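# Mount and tighten centrifuge rotor, or tag expired rotor

## Task

The date is 21 December 2026. Read the use-by date printed on the card attached to the centrifuge. If the rotor is still in date, lower it until it sits fully down on the centrifuge's drive, then thread the knob onto the top of the shaft, run it down until it meets the rotor, and tighten it firmly. If the date has already passed, do not mount the rotor: leave it where it is and place the HOLD block on top of it. In either case the rotor must never be dropped.

## Robot and tools

ROBOT. Two UR12e-style six-joint arms, left_arm and right_arm, each carrying a Robotiq 2F-85 two-finger gripper and a wrist camera. Both grippers start fully open.

FRAMES. Scene frame: origin at table-top height, halfway between the arms' nominal bases; +z up, +x out over the table, left_arm on the +y side. Image left and right do not match arm names. Actual bases (scene frame): left_arm at (+0.094, +0.628, 0) with quat_wxyz (+1.000, 0, 0, +0.028); right_arm at (-0.046, -0.702, 0) with quat_wxyz (+1.000, 0, 0, -0.017). Every hand pose, velocity, target and wrist-camera pose belongs to that arm's own base frame. Fixed cameras and the table use the scene frame. On the gripper, +z points along the fingers, the fingers open and close along y, and the wrist block juts about 10 cm toward +x. end_effector_position is the point between the pads when closed; closed fingertips extend about 19 mm past it, open ones about 6 mm.

ROW LAYOUT. Both motion tools use rows of exactly 20 plain numbers covering both arms, even when one arm is idle: left x, y, z (metres), qw, qx, qy, qz (w first), gripper position, force_limit, speed; then the same ten for the right arm. Position, quaternion and gripper numbers are absolute goals, not offsets. The last three numbers of each half lie in [-1, 1]. position: +1 = open 85 mm, about -0.8 = pads touching, -1 = close until blocked. speed: about 20 mm/s at -1, 85 at 0, 150 at +1. force_limit scales motor push; grip force also depends on speed and starting gap (slow close roughly 30 N at -1 to 100 N at +1 per pad; a fast close from a wider gap gives far more). A new force_limit or speed only applies after position changes by 0.01 or more. To keep an arm still, resend the exact pose and gripper numbers from the last result before it stopped. To hold an orientation, repeat the same quaternion in every row.

TOOLS.
execute_actions(actions, cameras): actions is a list of up to 15 actions; each action is a list of up to 15 rows, one row per 1/30 s; a short action repeats its final row to fill 15 steps. A target more than 0.6 m from the gripper's current position along any gripper axis gets the action refused for both arms; a malformed action or a failing first action rejects the whole call. Images come back only for an empty actions list or when cameras names them (["all"], specific names, or []).
move(target, speed, blend, stop_force, zero, blocking, cameras): straight-line travel toward one 20-number row or a list of up to 15 rows (no 0.6 m limit). speed 0.002 to 3.2 m/s, default 0.25 (rotation up to twice that in rad/s), one value or one per row. blend in metres rounds corners in a list; 0 means stop at each. stop_force 4 to 120 N ends an arm's path when it feels that much push against its motion; unreliable when the gripper rotates, and omit it when pulling away from something being pressed. zero (default true) re-zeroes the force reference first. blocking=false returns early and cannot combine with stop_force. Moves cap at 10 s and do not avoid obstacles. The result adds a move: line with the ending (done, off_target, moving, held, fault) and limits (paced = pose clipped, held = steps withheld).
wait(seconds 0 to 10, cameras); stop(cameras) brakes a running move; zoom_image(camera, region [x0, y0, x1, y1] in pixels, max 504 by 504) for cam_head_left, cam_head_right, cam_high, cam_low, cam_left_wrist, cam_right_wrist, only from the newest images; zero_wrist_force(arm: left_arm or right_arm); read_manual(section "licences"); finished_scene(scene 1) ends the scene permanently.

RESULTS. Per arm: end_effector_position, end_effector_quat_wxyz, velocities (omitted when joint velocities read within noise), Hand target (where the arm is actually headed; orientation is clipped to 32 degrees from the measured one per step, so finish turns over later calls), Tool commands, Wrist force and Wrist torque in gripper axes plus a line with the peak since the last report, Joint torques (include the arm's own weight), Motor temperatures. object_status: 0 moving, 1 blocked while opening, 2 blocked while closing (a real grip), 3 reached the command or fully closed. position_measured counts: 3 open, 78 about 60 mm, 130 about 40 mm, 180 about 20 mm, 230 closed. Reported poses can be off by a few centimetres; check with cameras.

CAUTIONS. An arm halts for 10 s if outside force reaches roughly 150 N (plus or minus 25) or contact torque hits a joint limit (shoulder pan and lift 306, elbow 139, wrist 1 35.3, wrist 2 40.8, wrist 3 38 N m; held weight counts). Arms are stiff: commanding even slightly past a firm contact can trip a fault, so approach slowly with stop_force. A motor at 85 °C locks its arm for 30 to 60 s; MOTOR HOT appears at 70 °C; holding loads or straining at unreachable poses heats motors. A clearance check blocks arm-to-arm approaches but not reliably; contact or a gripper squeezing the other arm's fingers can end the scene. Keep paths clear of an arm's own base. Don't squeeze hard on a part still resting on something, don't swing loads fast, don't release moving parts or let anything fall; anything left off the table fails the task. Loose objects may be nudged occasionally. The drive caps joint speeds, so big moves may finish short.

Each tool is called after ">>>" by a JSON object that holds its "op" and its "data", one argument or row to a line.

## Session

>>> {"op": "execute_actions", "data": {
  "actions": []
}}

Scene clock: 0.00 s.
left_arm: end_effector_position=(+0.1749, -0.9367, +0.2276) position_measured=3 object_status=3 end_effector_quat_wxyz=(+0.578, -0.593, -0.557, -0.064) | right_arm: end_effector_position=(+1.0828, +0.3441, +0.3020) position_measured=3 object_status=3 end_effector_quat_wxyz=(-0.004, -0.653, +0.757, -0.023)
Joint positions: left_arm=[-1.432 -0.364 0.308 -0.317 -2.047 0.529] | right_arm=[3.615 -2.347 -0.852 -1.51 1.525 -0.951]
Joint velocities: within noise
Joint torques (N m): no reading
Motor temperatures (°C): left_arm=[33 25 35 36 45 44] | right_arm=[32 34 37 34 37 41]
Wrist force (N): no reading
Wrist torque (N m): no reading
Wrist force, peak (N): no reading
Hand target: left_arm +0.1749, -0.9367, +0.2276; +0.578, -0.593, -0.557, -0.064 | right_arm +1.0828, +0.3441, +0.3020; -0.004, -0.653, +0.757, -0.023
Tool commands: left_gripper/position=+1.0 left_gripper/force_limit=+1.0 left_gripper/speed=+1.0 right_gripper/position=+1.0 right_gripper/force_limit=+1.0 right_gripper/speed=+1.0

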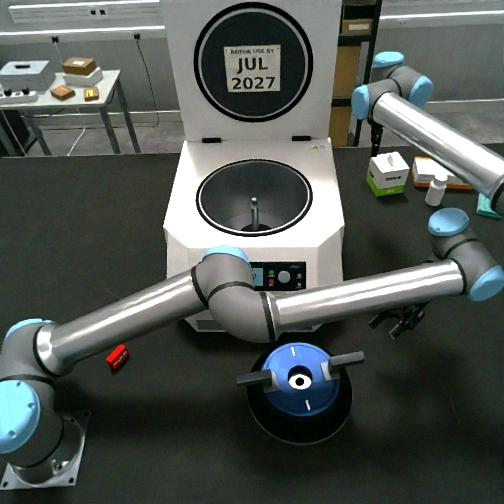

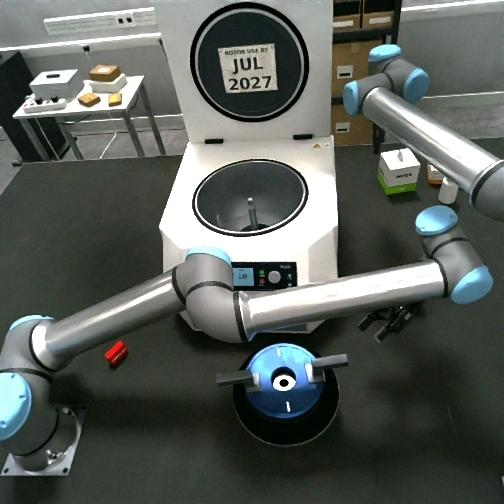

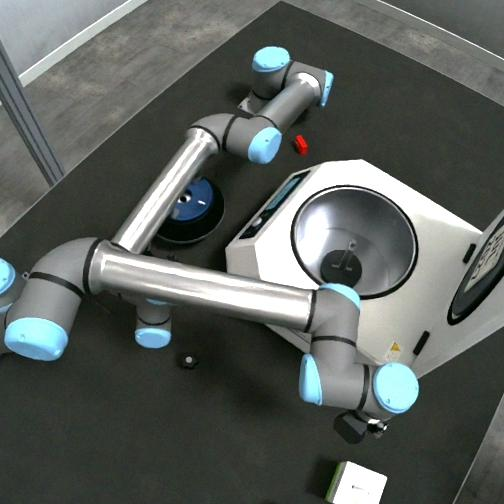

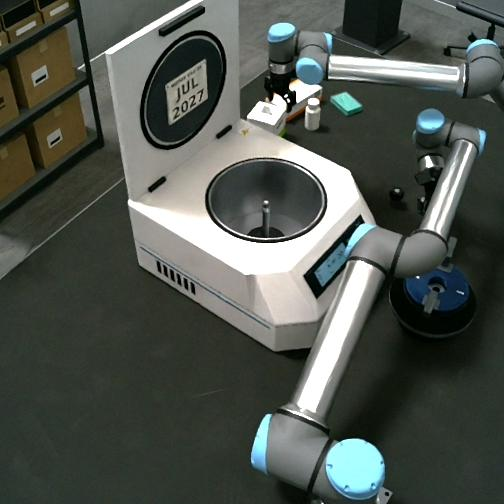

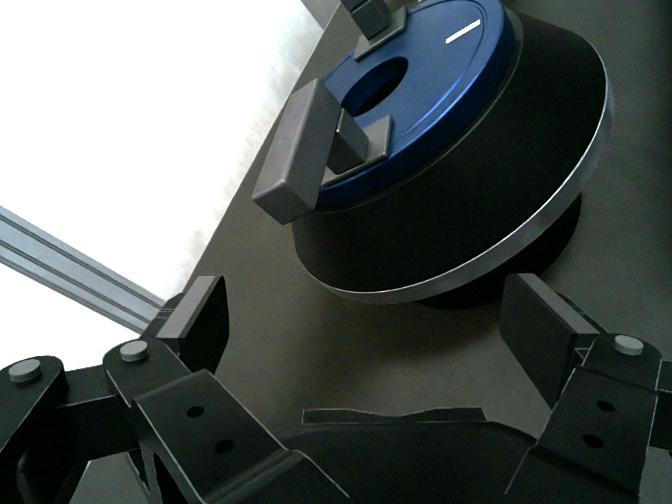

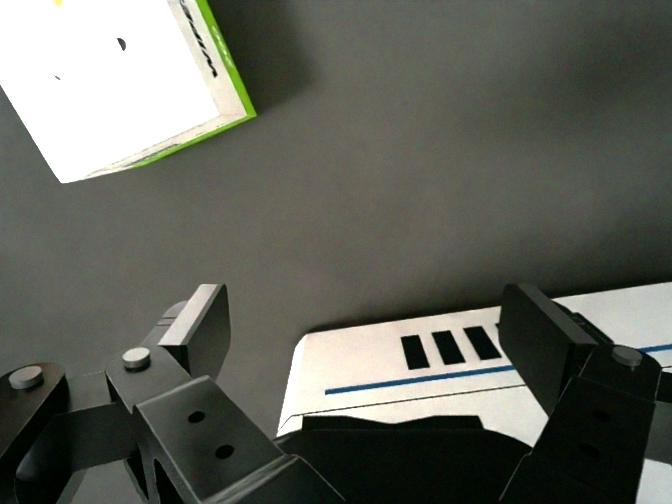

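>>> {"op": "zoom_image", "data": {
  "camera": "cam_head_left",
  "region": [200, 20, 310, 110]
}}

>>> {"op": "zoom_image", "data": {
  "camera": "cam_head_left",
  "region": [200, 320, 400, 460]
}}

>>> {"op": "zoom_image", "data": {
  "camera": "cam_low",
  "region": [360, 120, 500, 360]
}}

>>> {"op": "zoom_image", "data": {
  "camera": "cam_head_right",
  "region": [180, 140, 320, 260]
}}

>>> {"op": "zoom_image", "data": {
  "camera": "cam_high",
  "region": [100, 150, 260, 390]
}}

>>> {"op": "zoom_image", "data": {
  "camera": "cam_left_wrist",
  "region": [220, 0, 672, 340]
}}

Scaled by 4.582 from the camera's 504x504 image, which has a finer 720x720 frame.

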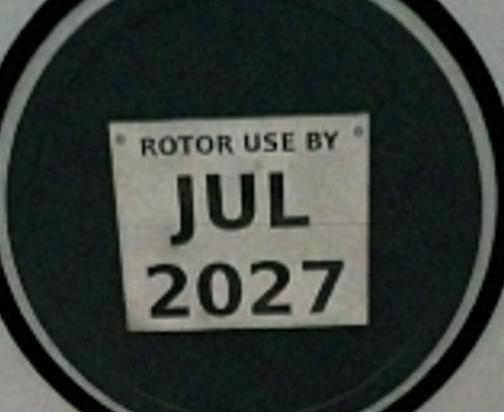

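Scaled by 2.520 from the camera's 504x504 image, which has a finer 720x720 frame.

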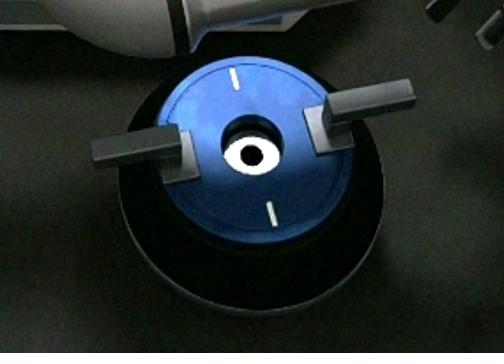

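Scaled by 2.100 from the camera's 504x504 image, which has a finer 720x720 frame.

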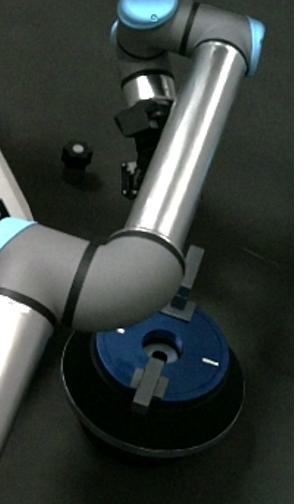

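Scaled by 3.600 from the camera's 504x504 image, which has a finer 720x720 frame.

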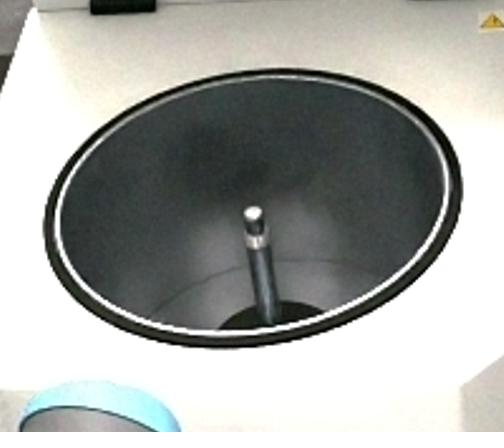

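Scaled by 2.100 from the camera's 504x504 image, which has a finer 720x720 frame.

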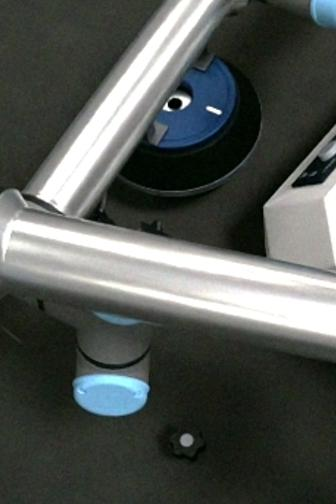

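Scaled by 1.115 from the camera's 672x504 image, which has a finer 960x720 frame.

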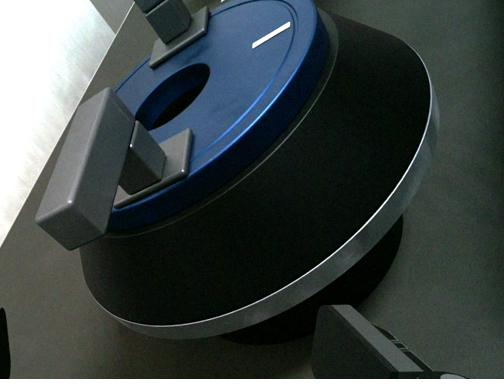

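>>> {"op": "move", "data": {
  "target": [
    [0.25,-0.93,0.50,0.578,-0.593,-0.557,-0.064,1,1,1,0.83,0.23,0.62,-0.004,-0.653,0.757,-0.023,1,1,1],
    [0.15,-0.60,0.50,0,-0.6626,-0.7490,0,1,1,1,0.745,0.63,0.68,0,-0.653,0.757,0,1,1,1]
  ],
  "speed": 0.4,
  "blend": [0.08,0],
  "cameras": ["all"]
}}

Scene clock: 42.37 s.
left_arm: end_effector_position=(+0.1500, -0.6000, +0.5001) position_measured=3 object_status=3 end_effector_quat_wxyz=(+0.000, +0.663, +0.749, +0.000) | right_arm: end_effector_position=(+0.7450, +0.6300, +0.6800) position_measured=3 object_status=3 end_effector_quat_wxyz=(+0.000, -0.653, +0.757, +0.000)
Joint positions: left_arm=[-1.611 -1.731 1.734 -1.573 -1.571 -0.163] | right_arm=[4.023 -2.154 -0.492 -2.066 1.571 -0.542]
Joint torques (N m): left_arm=[-10.09 -46.51 -39.62 -7.9 1.38 -0.74] | right_arm=[3.15 91.18 49.31 7.69 -3.21 1.37]
Wrist force (N): left_arm=[0.1 -0.1 1.6] | right_arm=[0.0 -0.5 -0.4]
Wrist torque (N m): left_arm=[0.25 0.26 0.23] | right_arm=[-0.05 -0.01 -0.11]
Wrist force, peak (N): left_arm=[-14.7 5.4 2.7] | right_arm=[-2.2 -2.7 3.3]
Hand target: left_arm +0.1500, -0.6000, +0.5000; +0.000, +0.663, +0.749, +0.000 | right_arm +0.7450, +0.6300, +0.6800; +0.000, -0.653, +0.757, +0.000
Off the commanded pose: left_arm 0.000 m, 0 deg | right_arm 0.000 m, 0 deg.
elbow stopped short (left arm): the move would have taken joint 3 (elbow) straighter than the controller allows.
move: done
camera_calibration:
cam_left_wrist: T_world_to_cam=[[0.993462, 0.112985, 0.0163777, -0.0802761], [0.10023, -0.931856, 0.348709, -0.731333], [0.0546604, -0.344788, -0.937088, 0.379569], [0, 0, 0, 1]] pos_world=[0.132305, -0.541556, 0.612027]
cam_right_wrist: T_world_to_cam=[[-0.98891, 0.148312, 0.00774848, 0.643397], [0.142667, 0.934188, 0.327016, -0.899363], [0.0412619, 0.324495, -0.944987, 0.538931], [0, 0, 0, 1]] pos_world=[0.742334, 0.56987, 0.798404]

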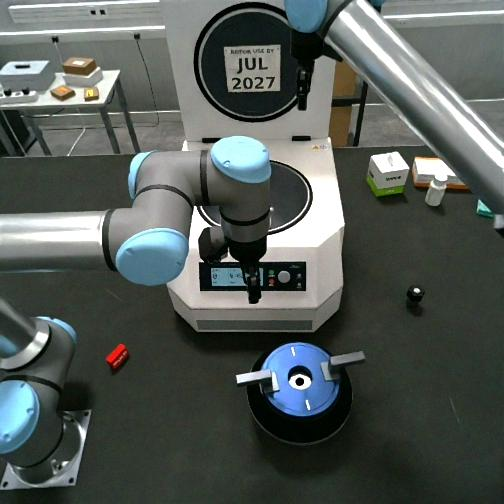

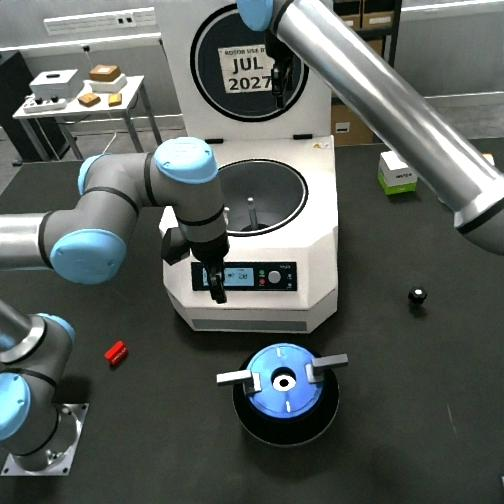

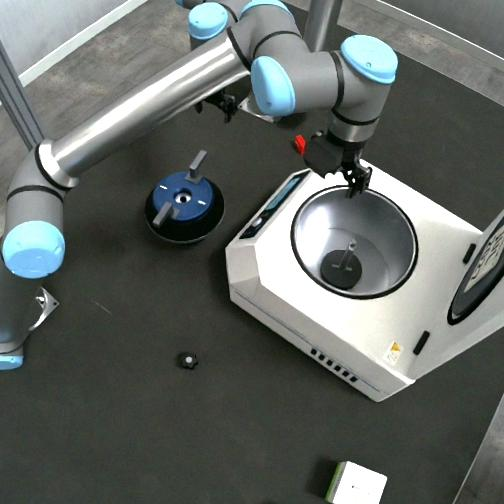

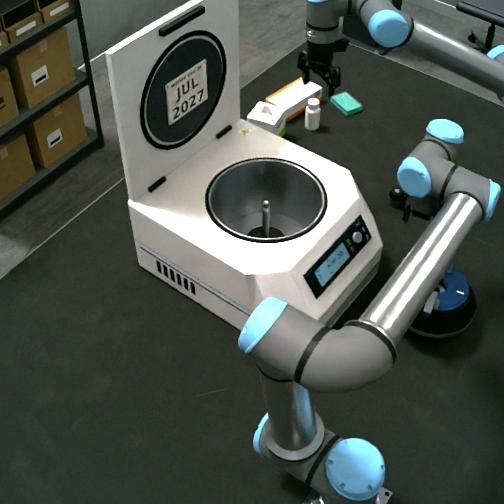

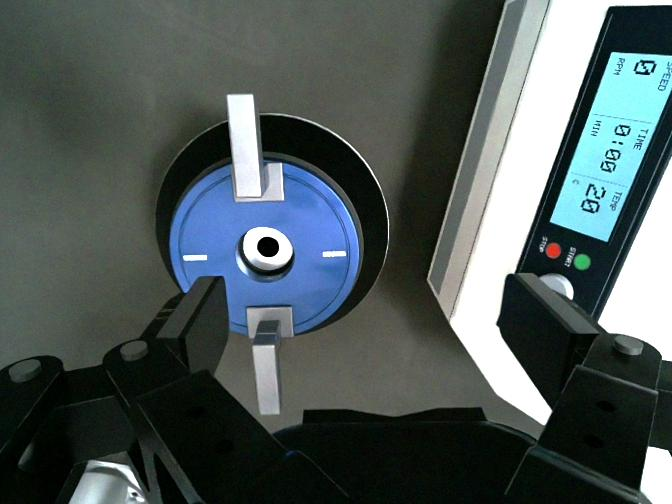

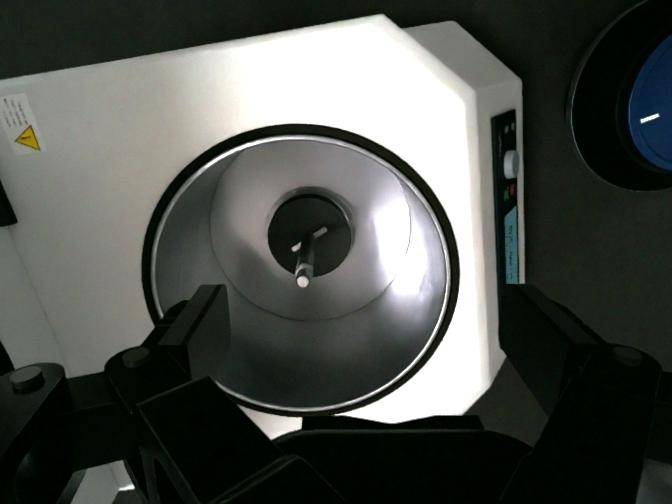

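>>> {"op": "zoom_image", "data": {
  "camera": "cam_right_wrist",
  "region": [250, 170, 380, 300]
}}

>>> {"op": "zoom_image", "data": {
  "camera": "cam_left_wrist",
  "region": [140, 80, 400, 430]
}}

>>> {"op": "zoom_image", "data": {
  "camera": "cam_head_left",
  "region": [380, 270, 450, 330]
}}

>>> {"op": "zoom_image", "data": {
  "camera": "cam_high",
  "region": [290, 180, 420, 310]
}}

Scaled by 3.877 from the camera's 672x504 image, which has a finer 960x720 frame.

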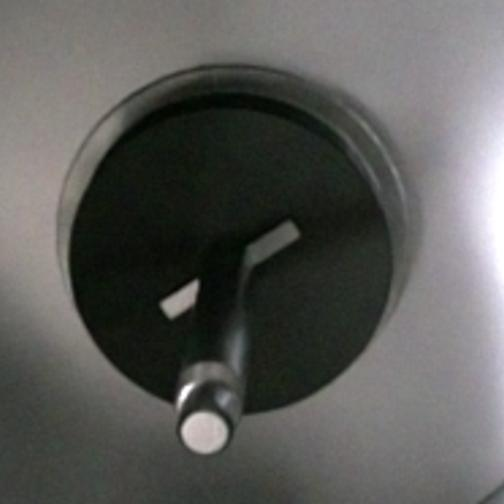

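Scaled by 1.440 from the camera's 672x504 image, which has a finer 960x720 frame.

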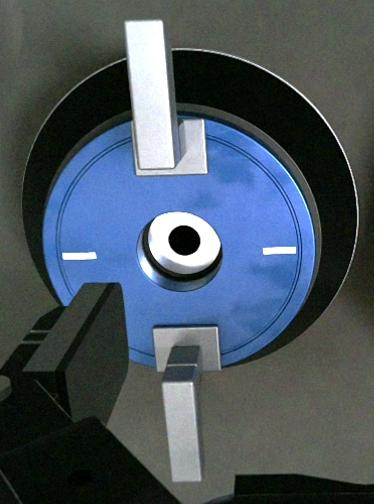

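Scaled by 7.200 from the camera's 504x504 image, which has a finer 720x720 frame.

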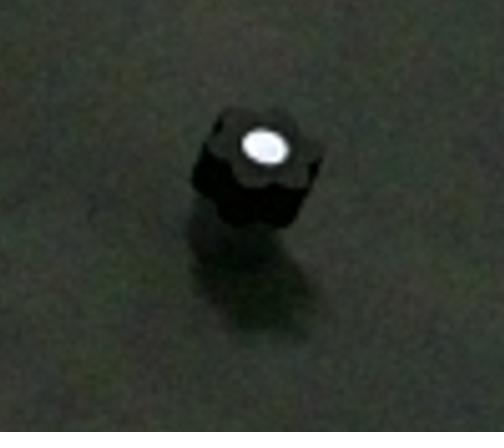

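Scaled by 3.877 from the camera's 504x504 image, which has a finer 720x720 frame.

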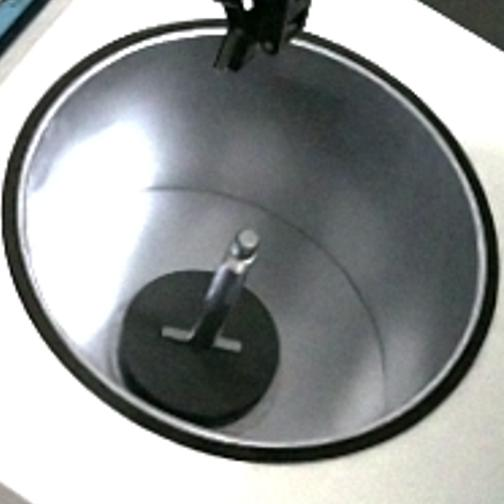

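>>> {"op": "move", "data": {
  "target": [0.063,-0.59,0.40,0,0.6626,0.7490,0,1,1,1,0.27,0.488,0.40,0,-0.7799,0.6259,0,1,1,1],
  "speed": 0.4,
  "cameras": ["all"]
}}

Scene clock: 71.70 s.
left_arm: end_effector_position=(+0.0630, -0.5900, +0.3999) position_measured=3 object_status=3 end_effector_quat_wxyz=(+0.000, +0.663, +0.749, +0.000) | right_arm: end_effector_position=(+0.2701, +0.4881, +0.4001) position_measured=3 object_status=3 end_effector_quat_wxyz=(+0.000, +0.780, -0.626, +0.000)
Joint positions: left_arm=[-1.762 -1.761 1.934 -1.744 -1.571 -0.314] | right_arm=[4.525 -1.316 -1.983 -1.413 1.571 -0.406]
Joint torques (N m): left_arm=[4.67 -41.07 -63.39 -2.61 1.45 0.25] | right_arm=[16.5 45.34 39.37 3.16 -2.25 1.85]
Wrist force (N): left_arm=[0.2 -0.3 1.3] | right_arm=[0.5 -0.6 0.0]
Wrist torque (N m): left_arm=[0.21 0.29 0.25] | right_arm=[-0.12 -0.10 -0.04]
Wrist force, peak (N): left_arm=[0.6 -1.0 2.0] | right_arm=[-1.4 -3.9 -3.0]
Hand target: left_arm +0.0630, -0.5900, +0.4000; +0.000, +0.663, +0.749, +0.000 | right_arm +0.2700, +0.4880, +0.4000; +0.000, +0.780, -0.626, +0.000
Off the commanded pose: left_arm 0.000 m, 0 deg | right_arm 0.000 m, 0 deg.
move: done
camera_calibration:
cam_left_wrist: T_world_to_cam=[[0.993472, 0.112892, 0.0164126, 0.00659721], [0.100131, -0.931867, 0.348708, -0.678389], [0.0546608, -0.344788, -0.937088, 0.29397], [0, 0, 0, 1]] pos_world=[0.045305, -0.531556, 0.511927]
cam_right_wrist: T_world_to_cam=[[-0.976606, -0.214907, 0.00750708, 0.370942], [-0.200691, 0.92343, 0.327108, -0.509604], [-0.0772301, 0.317949, -0.944957, 0.375247], [0, 0, 0, 1]] pos_world=[0.288972, 0.430992, 0.518503]

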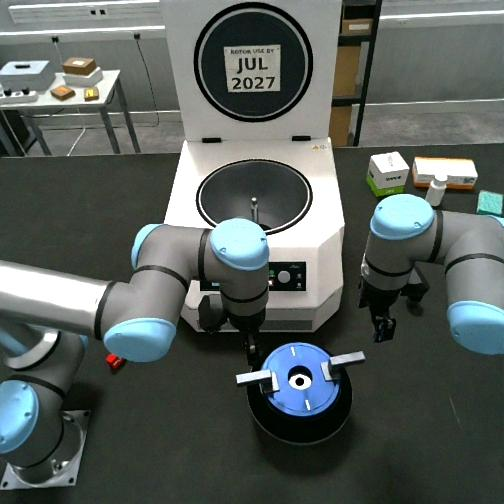

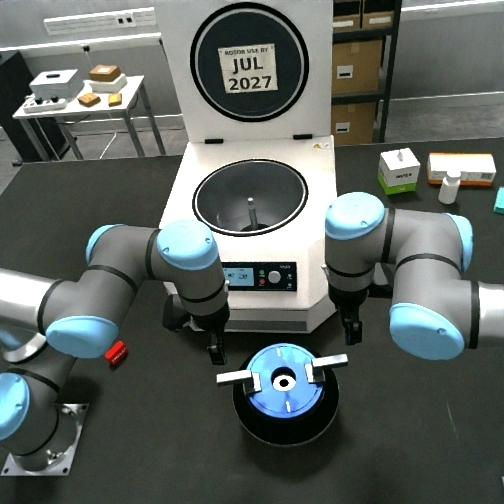

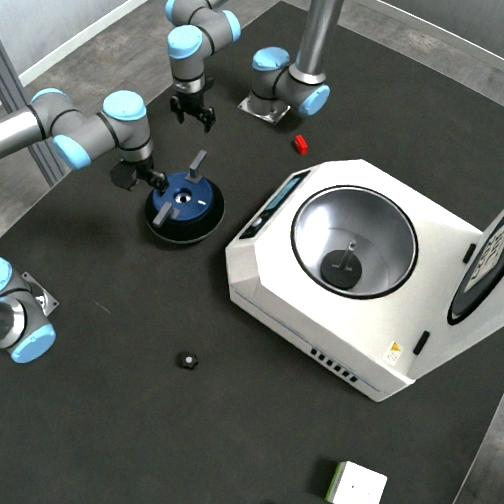

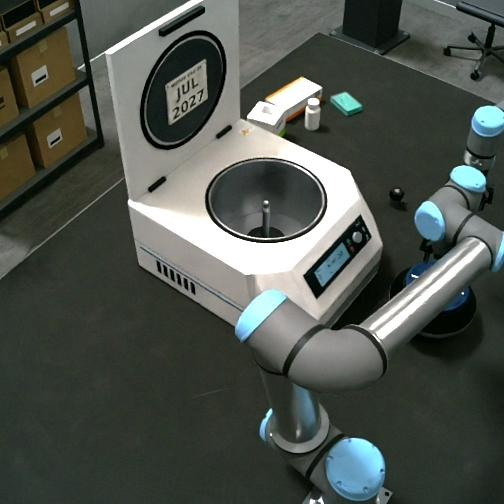

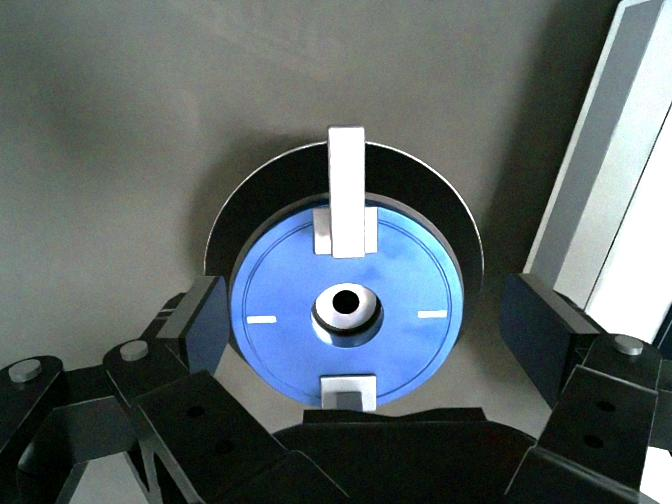

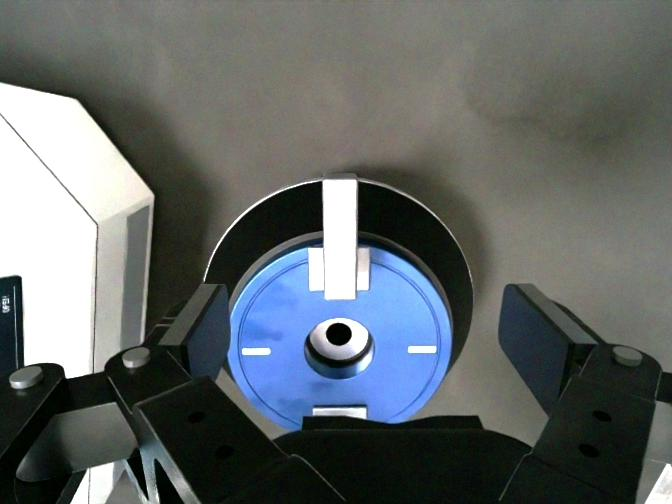

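>>> {"op": "move", "data": {
  "target": [0.0631,-0.5784,0.31,0,0.6553,0.7553,0,0.31,-0.3,-0.3,0.2673,0.5015,0.31,0,0.7843,-0.6204,0,0.31,-0.3,-0.3],
  "speed": 0.2,
  "cameras": ["cam_left_wrist","cam_right_wrist","cam_low"]
}}

Scene clock: 81.90 s.
left_arm: end_effector_position=(+0.0631, -0.5784, +0.3100) position_measured=90 object_status=3 end_effector_quat_wxyz=(+0.000, +0.655, +0.755, +0.000) | right_arm: end_effector_position=(+0.2672, +0.5015, +0.3101) position_measured=90 object_status=3 end_effector_quat_wxyz=(+0.000, +0.784, -0.620, +0.000)
Joint positions: left_arm=[-1.766 -1.74 2.08 -1.911 -1.571 -0.337] | right_arm=[4.534 -1.376 -2.101 -1.236 1.571 -0.411]
Joint torques (N m): left_arm=[1.02 -39.39 -42.67 -6.98 0.33 1.15] | right_arm=[-6.74 31.49 39.97 6.24 1.69 1.29]
Wrist force (N): left_arm=[0.1 -0.4 1.3] | right_arm=[0.3 -0.5 -0.2]
Wrist torque (N m): left_arm=[0.21 0.30 0.23] | right_arm=[-0.09 -0.08 -0.10]
Wrist force, peak (N): left_arm=[0.8 -0.2 4.5] | right_arm=[0.8 -0.2 -3.7]
Hand target: left_arm +0.0631, -0.5784, +0.3100; +0.000, +0.655, +0.755, +0.000 | right_arm +0.2673, +0.5015, +0.3100; +0.000, +0.784, -0.620, +0.000
Off the commanded pose: left_arm 0.000 m, 0 deg | right_arm 0.000 m, 0 deg.
move: done
camera_calibration:
cam_left_wrist: T_world_to_cam=[[0.991111, 0.132017, 0.0164323, 0.0179204], [0.118069, -0.929797, 0.348622, -0.636172], [0.0613027, -0.343583, -0.937119, 0.213994], [0, 0, 0, 1]] pos_world=[0.0442331, -0.520352, 0.422027]
cam_right_wrist: T_world_to_cam=[[-0.973446, -0.228791, 0.00756767, 0.377935], [-0.213811, 0.920524, 0.326986, -0.488125], [-0.0817778, 0.316685, -0.944999, 0.28757], [0, 0, 0, 1]] pos_world=[0.28705, 0.44473, 0.428503]
Images, in order (width x height): cam_low 504x504, cam_left_wrist 672x504, cam_right_wrist 672x504.

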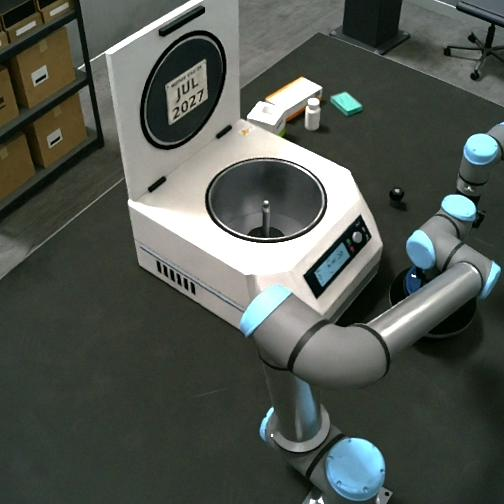

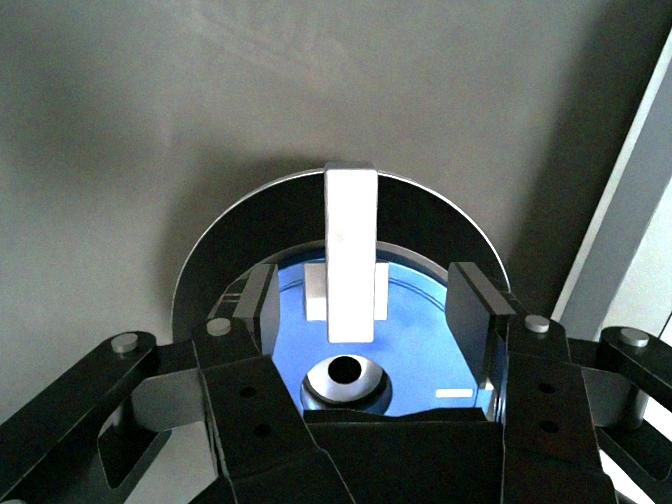

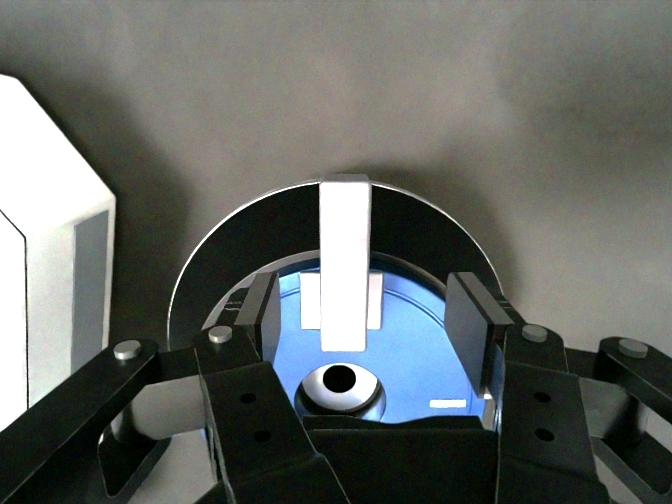

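>>> {"op": "move", "data": {
  "target": [
    [0.0631,-0.5787,0.2135,0,0.6558,0.7549,0,0.31,-0.3,-0.3,0.2667,0.5030,0.2150,0,0.7835,-0.6214,0,0.31,-0.3,-0.3],
    [0.0631,-0.5787,0.2135,0,0.6558,0.7549,0,-1,0.4,-1,0.2667,0.5030,0.2150,0,0.7835,-0.6214,0,-1,0.4,-1]
  ],
  "speed": 0.12,
  "cameras": ["cam_left_wrist","cam_right_wrist","cam_head_left","cam_high"]
}}

Scene clock: 91.90 s.
left_arm: end_effector_position=(+0.0631, -0.5787, +0.2135) position_measured=172 object_status=0 end_effector_quat_wxyz=(+0.000, +0.656, +0.755, +0.000) | right_arm: end_effector_position=(+0.2667, +0.5030, +0.2150) position_measured=172 object_status=0 end_effector_quat_wxyz=(+0.000, +0.783, -0.621, +0.000)
Joint positions: left_arm=[-1.766 -1.66 2.2 -2.11 -1.571 -0.335] | right_arm=[4.536 -1.456 -2.218 -1.038 1.571 -0.406]
Joint torques (N m): left_arm=[6.77 -36.63 -52.64 -7.72 0.54 -0.56] | right_arm=[-6.4 38.02 34.52 4.03 2.01 -1.42]
Wrist force (N): left_arm=[11.7 0.7 -14.1] | right_arm=[12.2 -3.5 -21.9]
Wrist torque (N m): left_arm=[0.38 0.13 0.64] | right_arm=[-0.19 -0.13 0.53]
Wrist force, peak (N): left_arm=[11.9 0.6 -13.9] | right_arm=[12.2 -3.5 -21.9]
Hand target: left_arm +0.0631, -0.5787, +0.2135; +0.000, +0.656, +0.755, +0.000 | right_arm +0.2667, +0.5030, +0.2150; +0.000, +0.783, -0.621, +0.000
Off the commanded pose: left_arm 0.000 m, 0 deg | right_arm 0.000 m, 0 deg.
move: done
camera_calibration:
cam_left_wrist: T_world_to_cam=[[0.991267, 0.130844, 0.0164114, 0.0188244], [0.116963, -0.929862, 0.348823, -0.602778], [0.0609016, -0.343857, -0.937045, 0.123338], [0, 0, 0, 1]] pos_world=[0.0443314, -0.520553, 0.325527]
cam_right_wrist: T_world_to_cam=[[-0.974074, -0.226108, 0.00740674, 0.377335], [-0.211314, 0.921056, 0.327112, -0.459504], [-0.0807846, 0.317066, -0.944956, 0.196822], [0, 0, 0, 1]] pos_world=[0.286354, 0.446141, 0.333503]
Images, in order (width x height): cam_head_left 504x504, cam_high 504x504, cam_left_wrist 672x504, cam_right_wrist 672x504.

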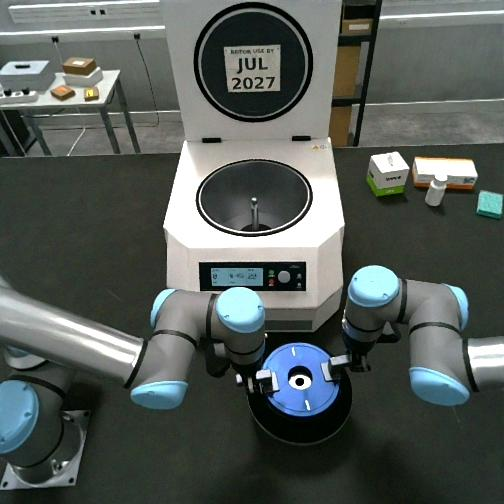

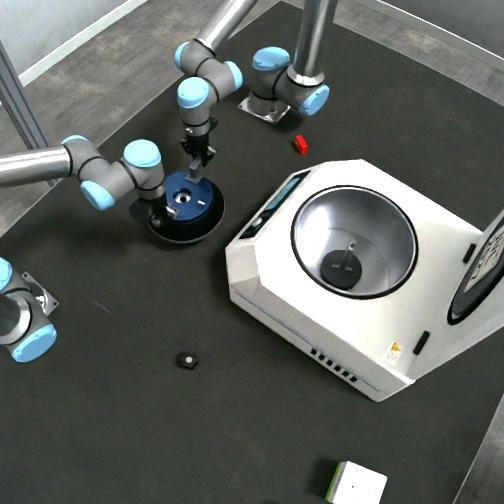

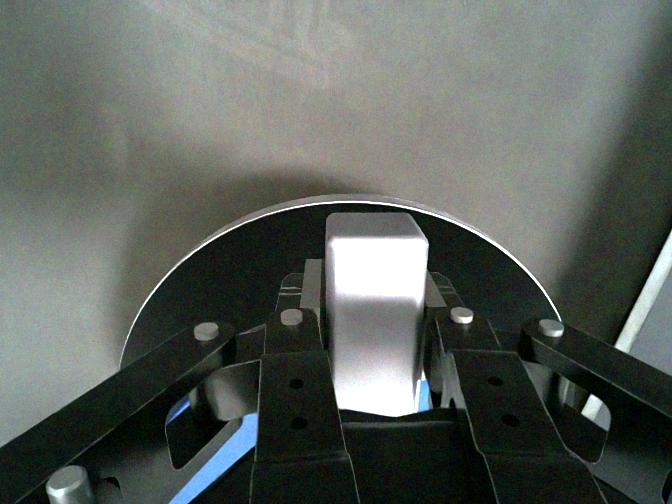

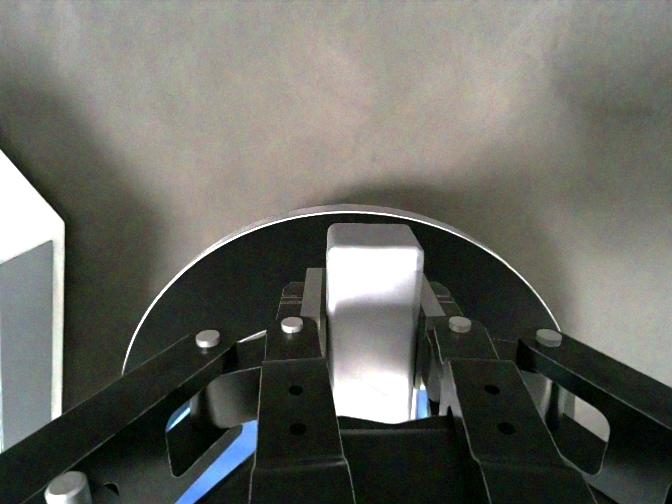

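>>> {"op": "move", "data": {
  "target": [0.0631,-0.5787,0.2235,0,0.6558,0.7549,0,-1,0.4,-1,0.2667,0.5030,0.2250,0,0.7835,-0.6214,0,-1,0.4,-1],
  "speed": 0.03
}}

Scene clock: 93.97 s.
left_arm: end_effector_position=(+0.0631, -0.5787, +0.2237) position_measured=172 object_status=2 end_effector_quat_wxyz=(+0.000, +0.656, +0.755, +0.000) | right_arm: end_effector_position=(+0.2667, +0.5030, +0.2252) position_measured=172 object_status=2 end_effector_quat_wxyz=(+0.000, +0.783, -0.621, +0.000)
Joint positions: left_arm=[-1.766 -1.671 2.188 -2.088 -1.571 -0.335] | right_arm=[4.536 -1.446 -2.207 -1.06 1.571 -0.406]
Joint torques (N m): left_arm=[2.93 -40.55 -54.24 -9.87 -0.42 -0.62] | right_arm=[-6 43.65 49.83 9.06 -2.61 -1.57]
Wrist force (N): left_arm=[-10.1 -4.1 36.4] | right_arm=[-10.3 -4.7 36.6]
Wrist torque (N m): left_arm=[0.52 0.29 0.88] | right_arm=[0.24 0.04 0.29]
Wrist force, peak (N): left_arm=[-23.9 -4.6 39.2] | right_arm=[-22.3 -7.6 35.6]
Hand target: left_arm +0.0631, -0.5787, +0.2235; +0.000, +0.656, +0.755, +0.000 | right_arm +0.2667, +0.5030, +0.2250; +0.000, +0.783, -0.621, +0.000
Off the commanded pose: left_arm 0.000 m, 0 deg | right_arm 0.000 m, 0 deg.
move: done

>>> {"op": "move", "data": {
  "target": [0.0631,-0.5787,0.5035,0,0.6558,0.7549,0,-1,0.4,-1,0.2667,0.5030,0.5050,0,0.7835,-0.6214,0,-1,0.4,-1],
  "speed": 0.12,
  "cameras": ["cam_head_left","cam_head_right","cam_high","cam_low"]
}}

>>> {"op": "zoom_image", "data": {
  "camera": "cam_head_left",
  "region": [234, 184, 274, 244]
}}

>>> {"op": "zoom_image", "data": {
  "camera": "cam_head_right",
  "region": [230, 184, 270, 244]
}}

>>> {"op": "zoom_image", "data": {
  "camera": "cam_high",
  "region": [310, 230, 370, 300]
}}

>>> {"op": "zoom_image", "data": {
  "camera": "cam_low",
  "region": [235, 180, 305, 250]
}}

Scene clock: 110.33 s.
left_arm: end_effector_position=(+0.0631, -0.5787, +0.5035) position_measured=172 object_status=2 end_effector_quat_wxyz=(+0.000, +0.656, +0.755, +0.000) | right_arm: end_effector_position=(+0.2667, +0.5030, +0.5049) position_measured=172 object_status=2 end_effector_quat_wxyz=(+0.000, +0.783, -0.621, +0.000)
Joint positions: left_arm=[-1.766 -1.794 1.778 -1.555 -1.571 -0.335] | right_arm=[4.536 -1.325 -1.792 -1.595 1.571 -0.406]
Joint torques (N m): left_arm=[0.95 -36.86 -71.96 -6.35 0.4 -0.79] | right_arm=[8.49 41.57 72.91 5.82 -2.26 2.32]
Wrist force (N): left_arm=[-12.6 -4.1 35.8] | right_arm=[-12.2 -4.3 36.5]
Wrist torque (N m): left_arm=[0.56 0.39 0.83] | right_arm=[0.24 0.05 0.19]
Wrist force, peak (N): left_arm=[-20.1 -4.4 43.0] | right_arm=[-21.0 -6.1 44.8]
Hand target: left_arm +0.0631, -0.5787, +0.5035; +0.000, +0.656, +0.755, +0.000 | right_arm +0.2667, +0.5030, +0.5050; +0.000, +0.783, -0.621, +0.000
Off the commanded pose: left_arm 0.000 m, 0 deg | right_arm 0.000 m, 0 deg.
move: done
Images, in order (width x height): cam_head_left 504x504, cam_head_right 504x504, cam_high 504x504, cam_low 504x504.

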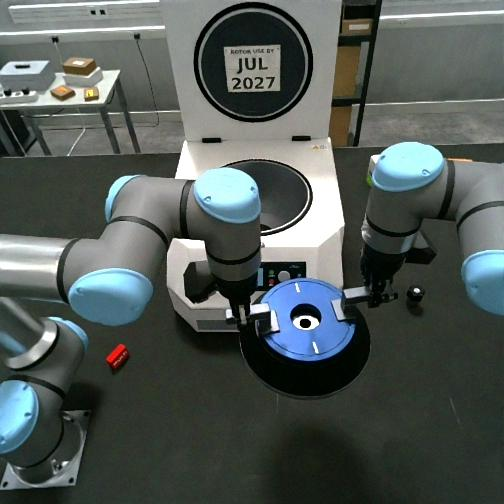

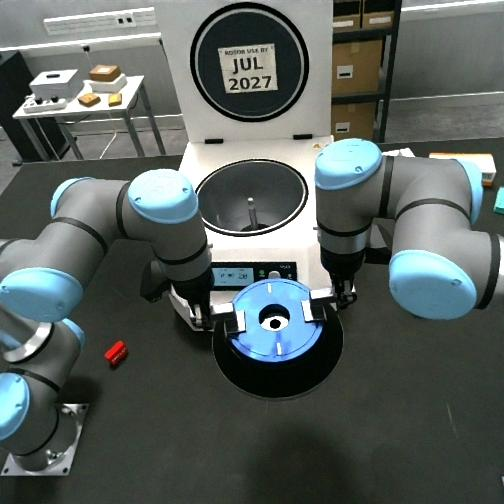

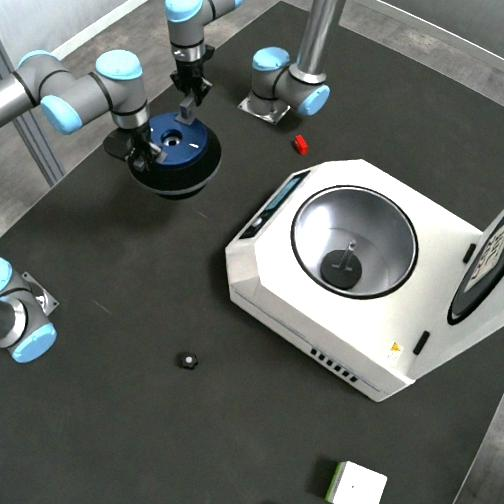

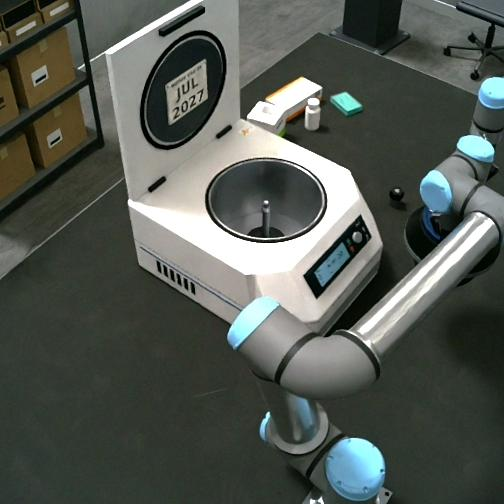

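Scaled by 8.400 from the camera's 504x504 image, which has a finer 720x720 frame.

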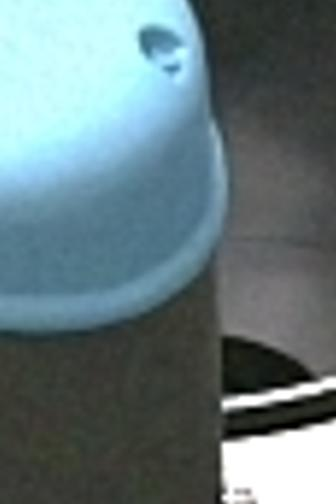

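Scaled by 8.400 from the camera's 504x504 image, which has a finer 720x720 frame.

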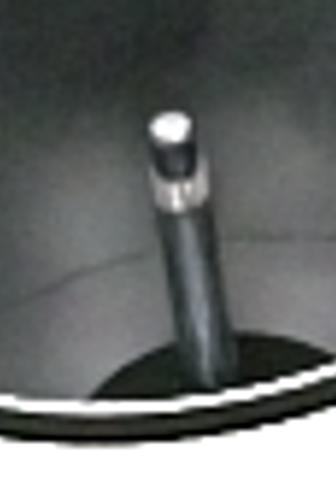

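Scaled by 7.200 from the camera's 504x504 image, which has a finer 720x720 frame.

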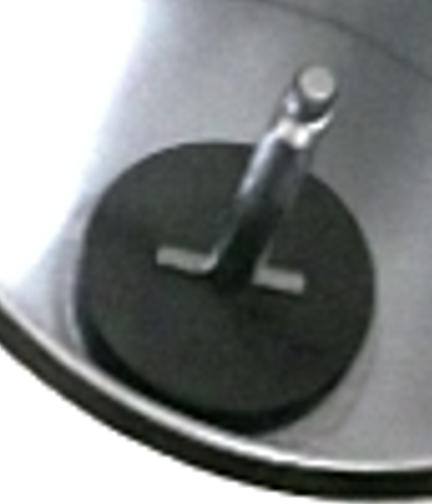

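Scaled by 7.200 from the camera's 504x504 image, which has a finer 720x720 frame.

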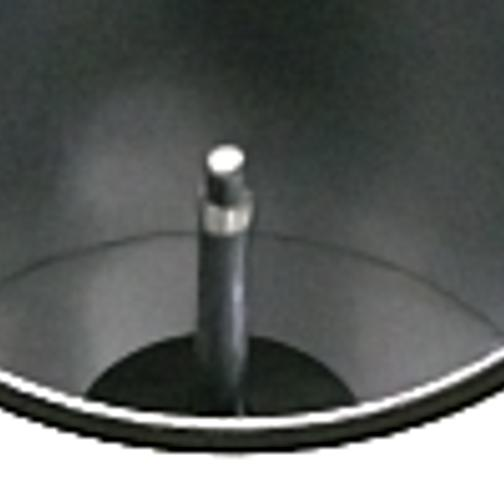

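>>> {"op": "move", "data": {
  "target": [
    [0.0631,-0.5787,0.5435,0,0.6558,0.7549,0,-1,0.4,-1,0.2667,0.5030,0.5450,0,0.7835,-0.6214,0,-1,0.4,-1],
    [0.6172,-0.4973,0.5435,0,0.5660,0.8244,0,-1,0.4,-1,0.8688,0.6540,0.5450,0,0.8490,-0.5284,0,-1,0.4,-1]
  ],
  "speed": [0.1,0.15],
  "blend": [0.01,0],
  "cameras": ["all"]
}}

Scene clock: 134.17 s.
left_arm: end_effector_position=(+0.6172, -0.4973, +0.5435) position_measured=172 object_status=2 end_effector_quat_wxyz=(+0.000, +0.566, +0.824, +0.000) | right_arm: end_effector_position=(+0.8688, +0.6539, +0.5450) position_measured=172 object_status=2 end_effector_quat_wxyz=(+0.000, +0.849, -0.528, +0.000)
Joint positions: left_arm=[-0.9 -1.435 1.365 -1.501 -1.571 0.303] | right_arm=[3.948 -2.322 -0.461 -1.929 1.571 -1.222]
Joint torques (N m): left_arm=[1.06 -78.04 -70.43 -13.28 -0.5 -0.19] | right_arm=[26.91 138.76 74.21 13.48 6.21 1.38]
Wrist force (N): left_arm=[13.8 -1.7 36.7] | right_arm=[12.1 -0.7 35.3]
Wrist torque (N m): left_arm=[0.66 -0.04 0.56] | right_arm=[0.54 -0.02 0.23]
Wrist force, peak (N): left_arm=[35.0 -0.7 37.8] | right_arm=[33.3 0.5 35.7]
Hand target: left_arm +0.6172, -0.4973, +0.5435; +0.000, +0.566, +0.824, +0.000 | right_arm +0.8688, +0.6540, +0.5450; +0.000, +0.849, -0.528, +0.000
Off the commanded pose: left_arm 0.000 m, 0 deg | right_arm 0.000 m, 0 deg.
move: done
camera_calibration:
cam_left_wrist: T_world_to_cam=[[0.936308, 0.350795, 0.0164359, -0.403257], [0.323448, -0.879654, 0.348698, -0.8094], [0.13678, -0.321173, -0.937091, 0.391278], [0, 0, 0, 1]] pos_world=[0.585853, -0.444863, 0.655527]
cam_right_wrist: T_world_to_cam=[[-0.897945, -0.440041, 0.00771553, 1.06898], [-0.413602, 0.849726, 0.326953, -0.356661], [-0.150429, 0.290395, -0.945009, 0.587338], [0, 0, 0, 1]] pos_world=[0.900721, 0.602899, 0.663404]

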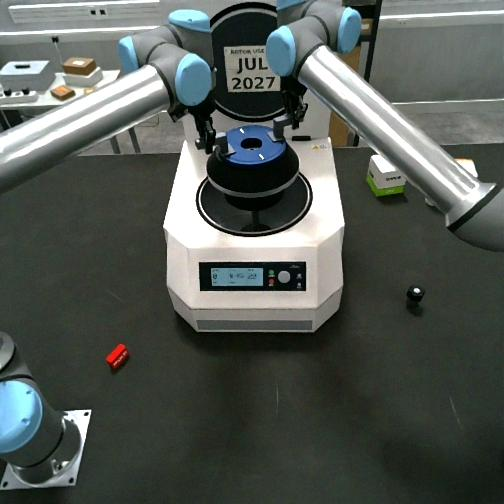

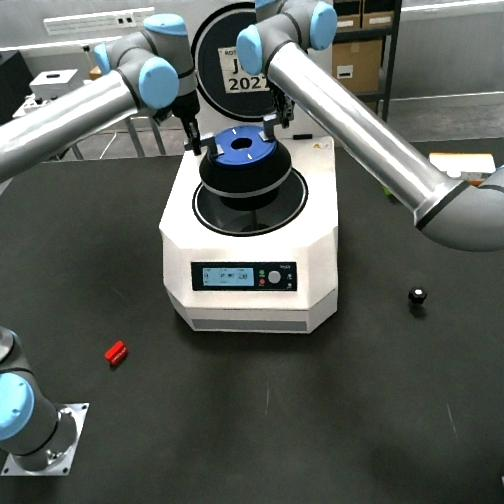

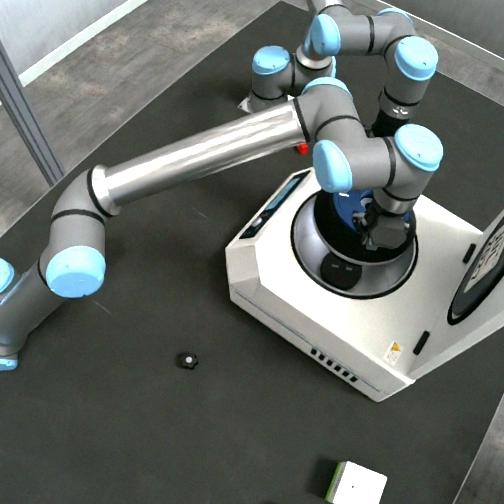

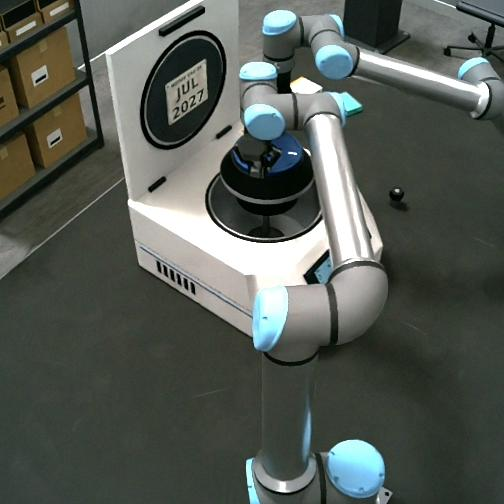

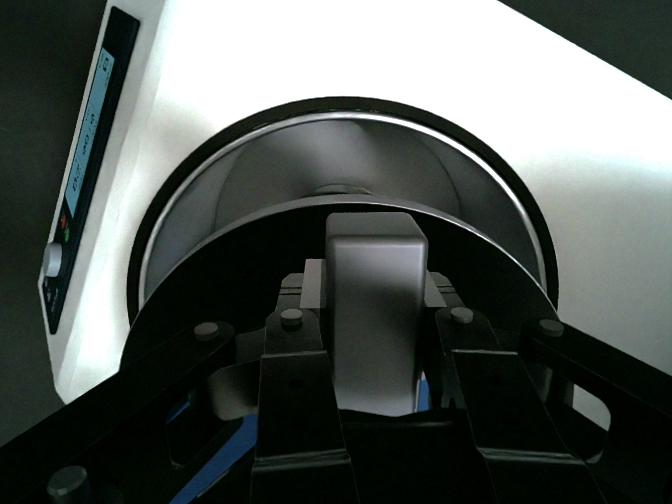

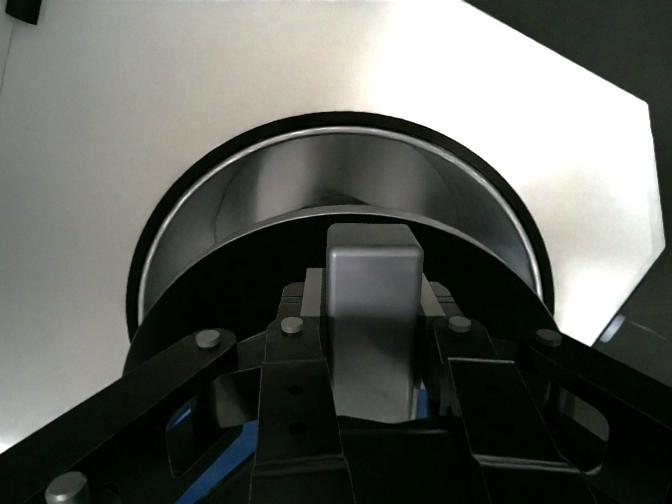

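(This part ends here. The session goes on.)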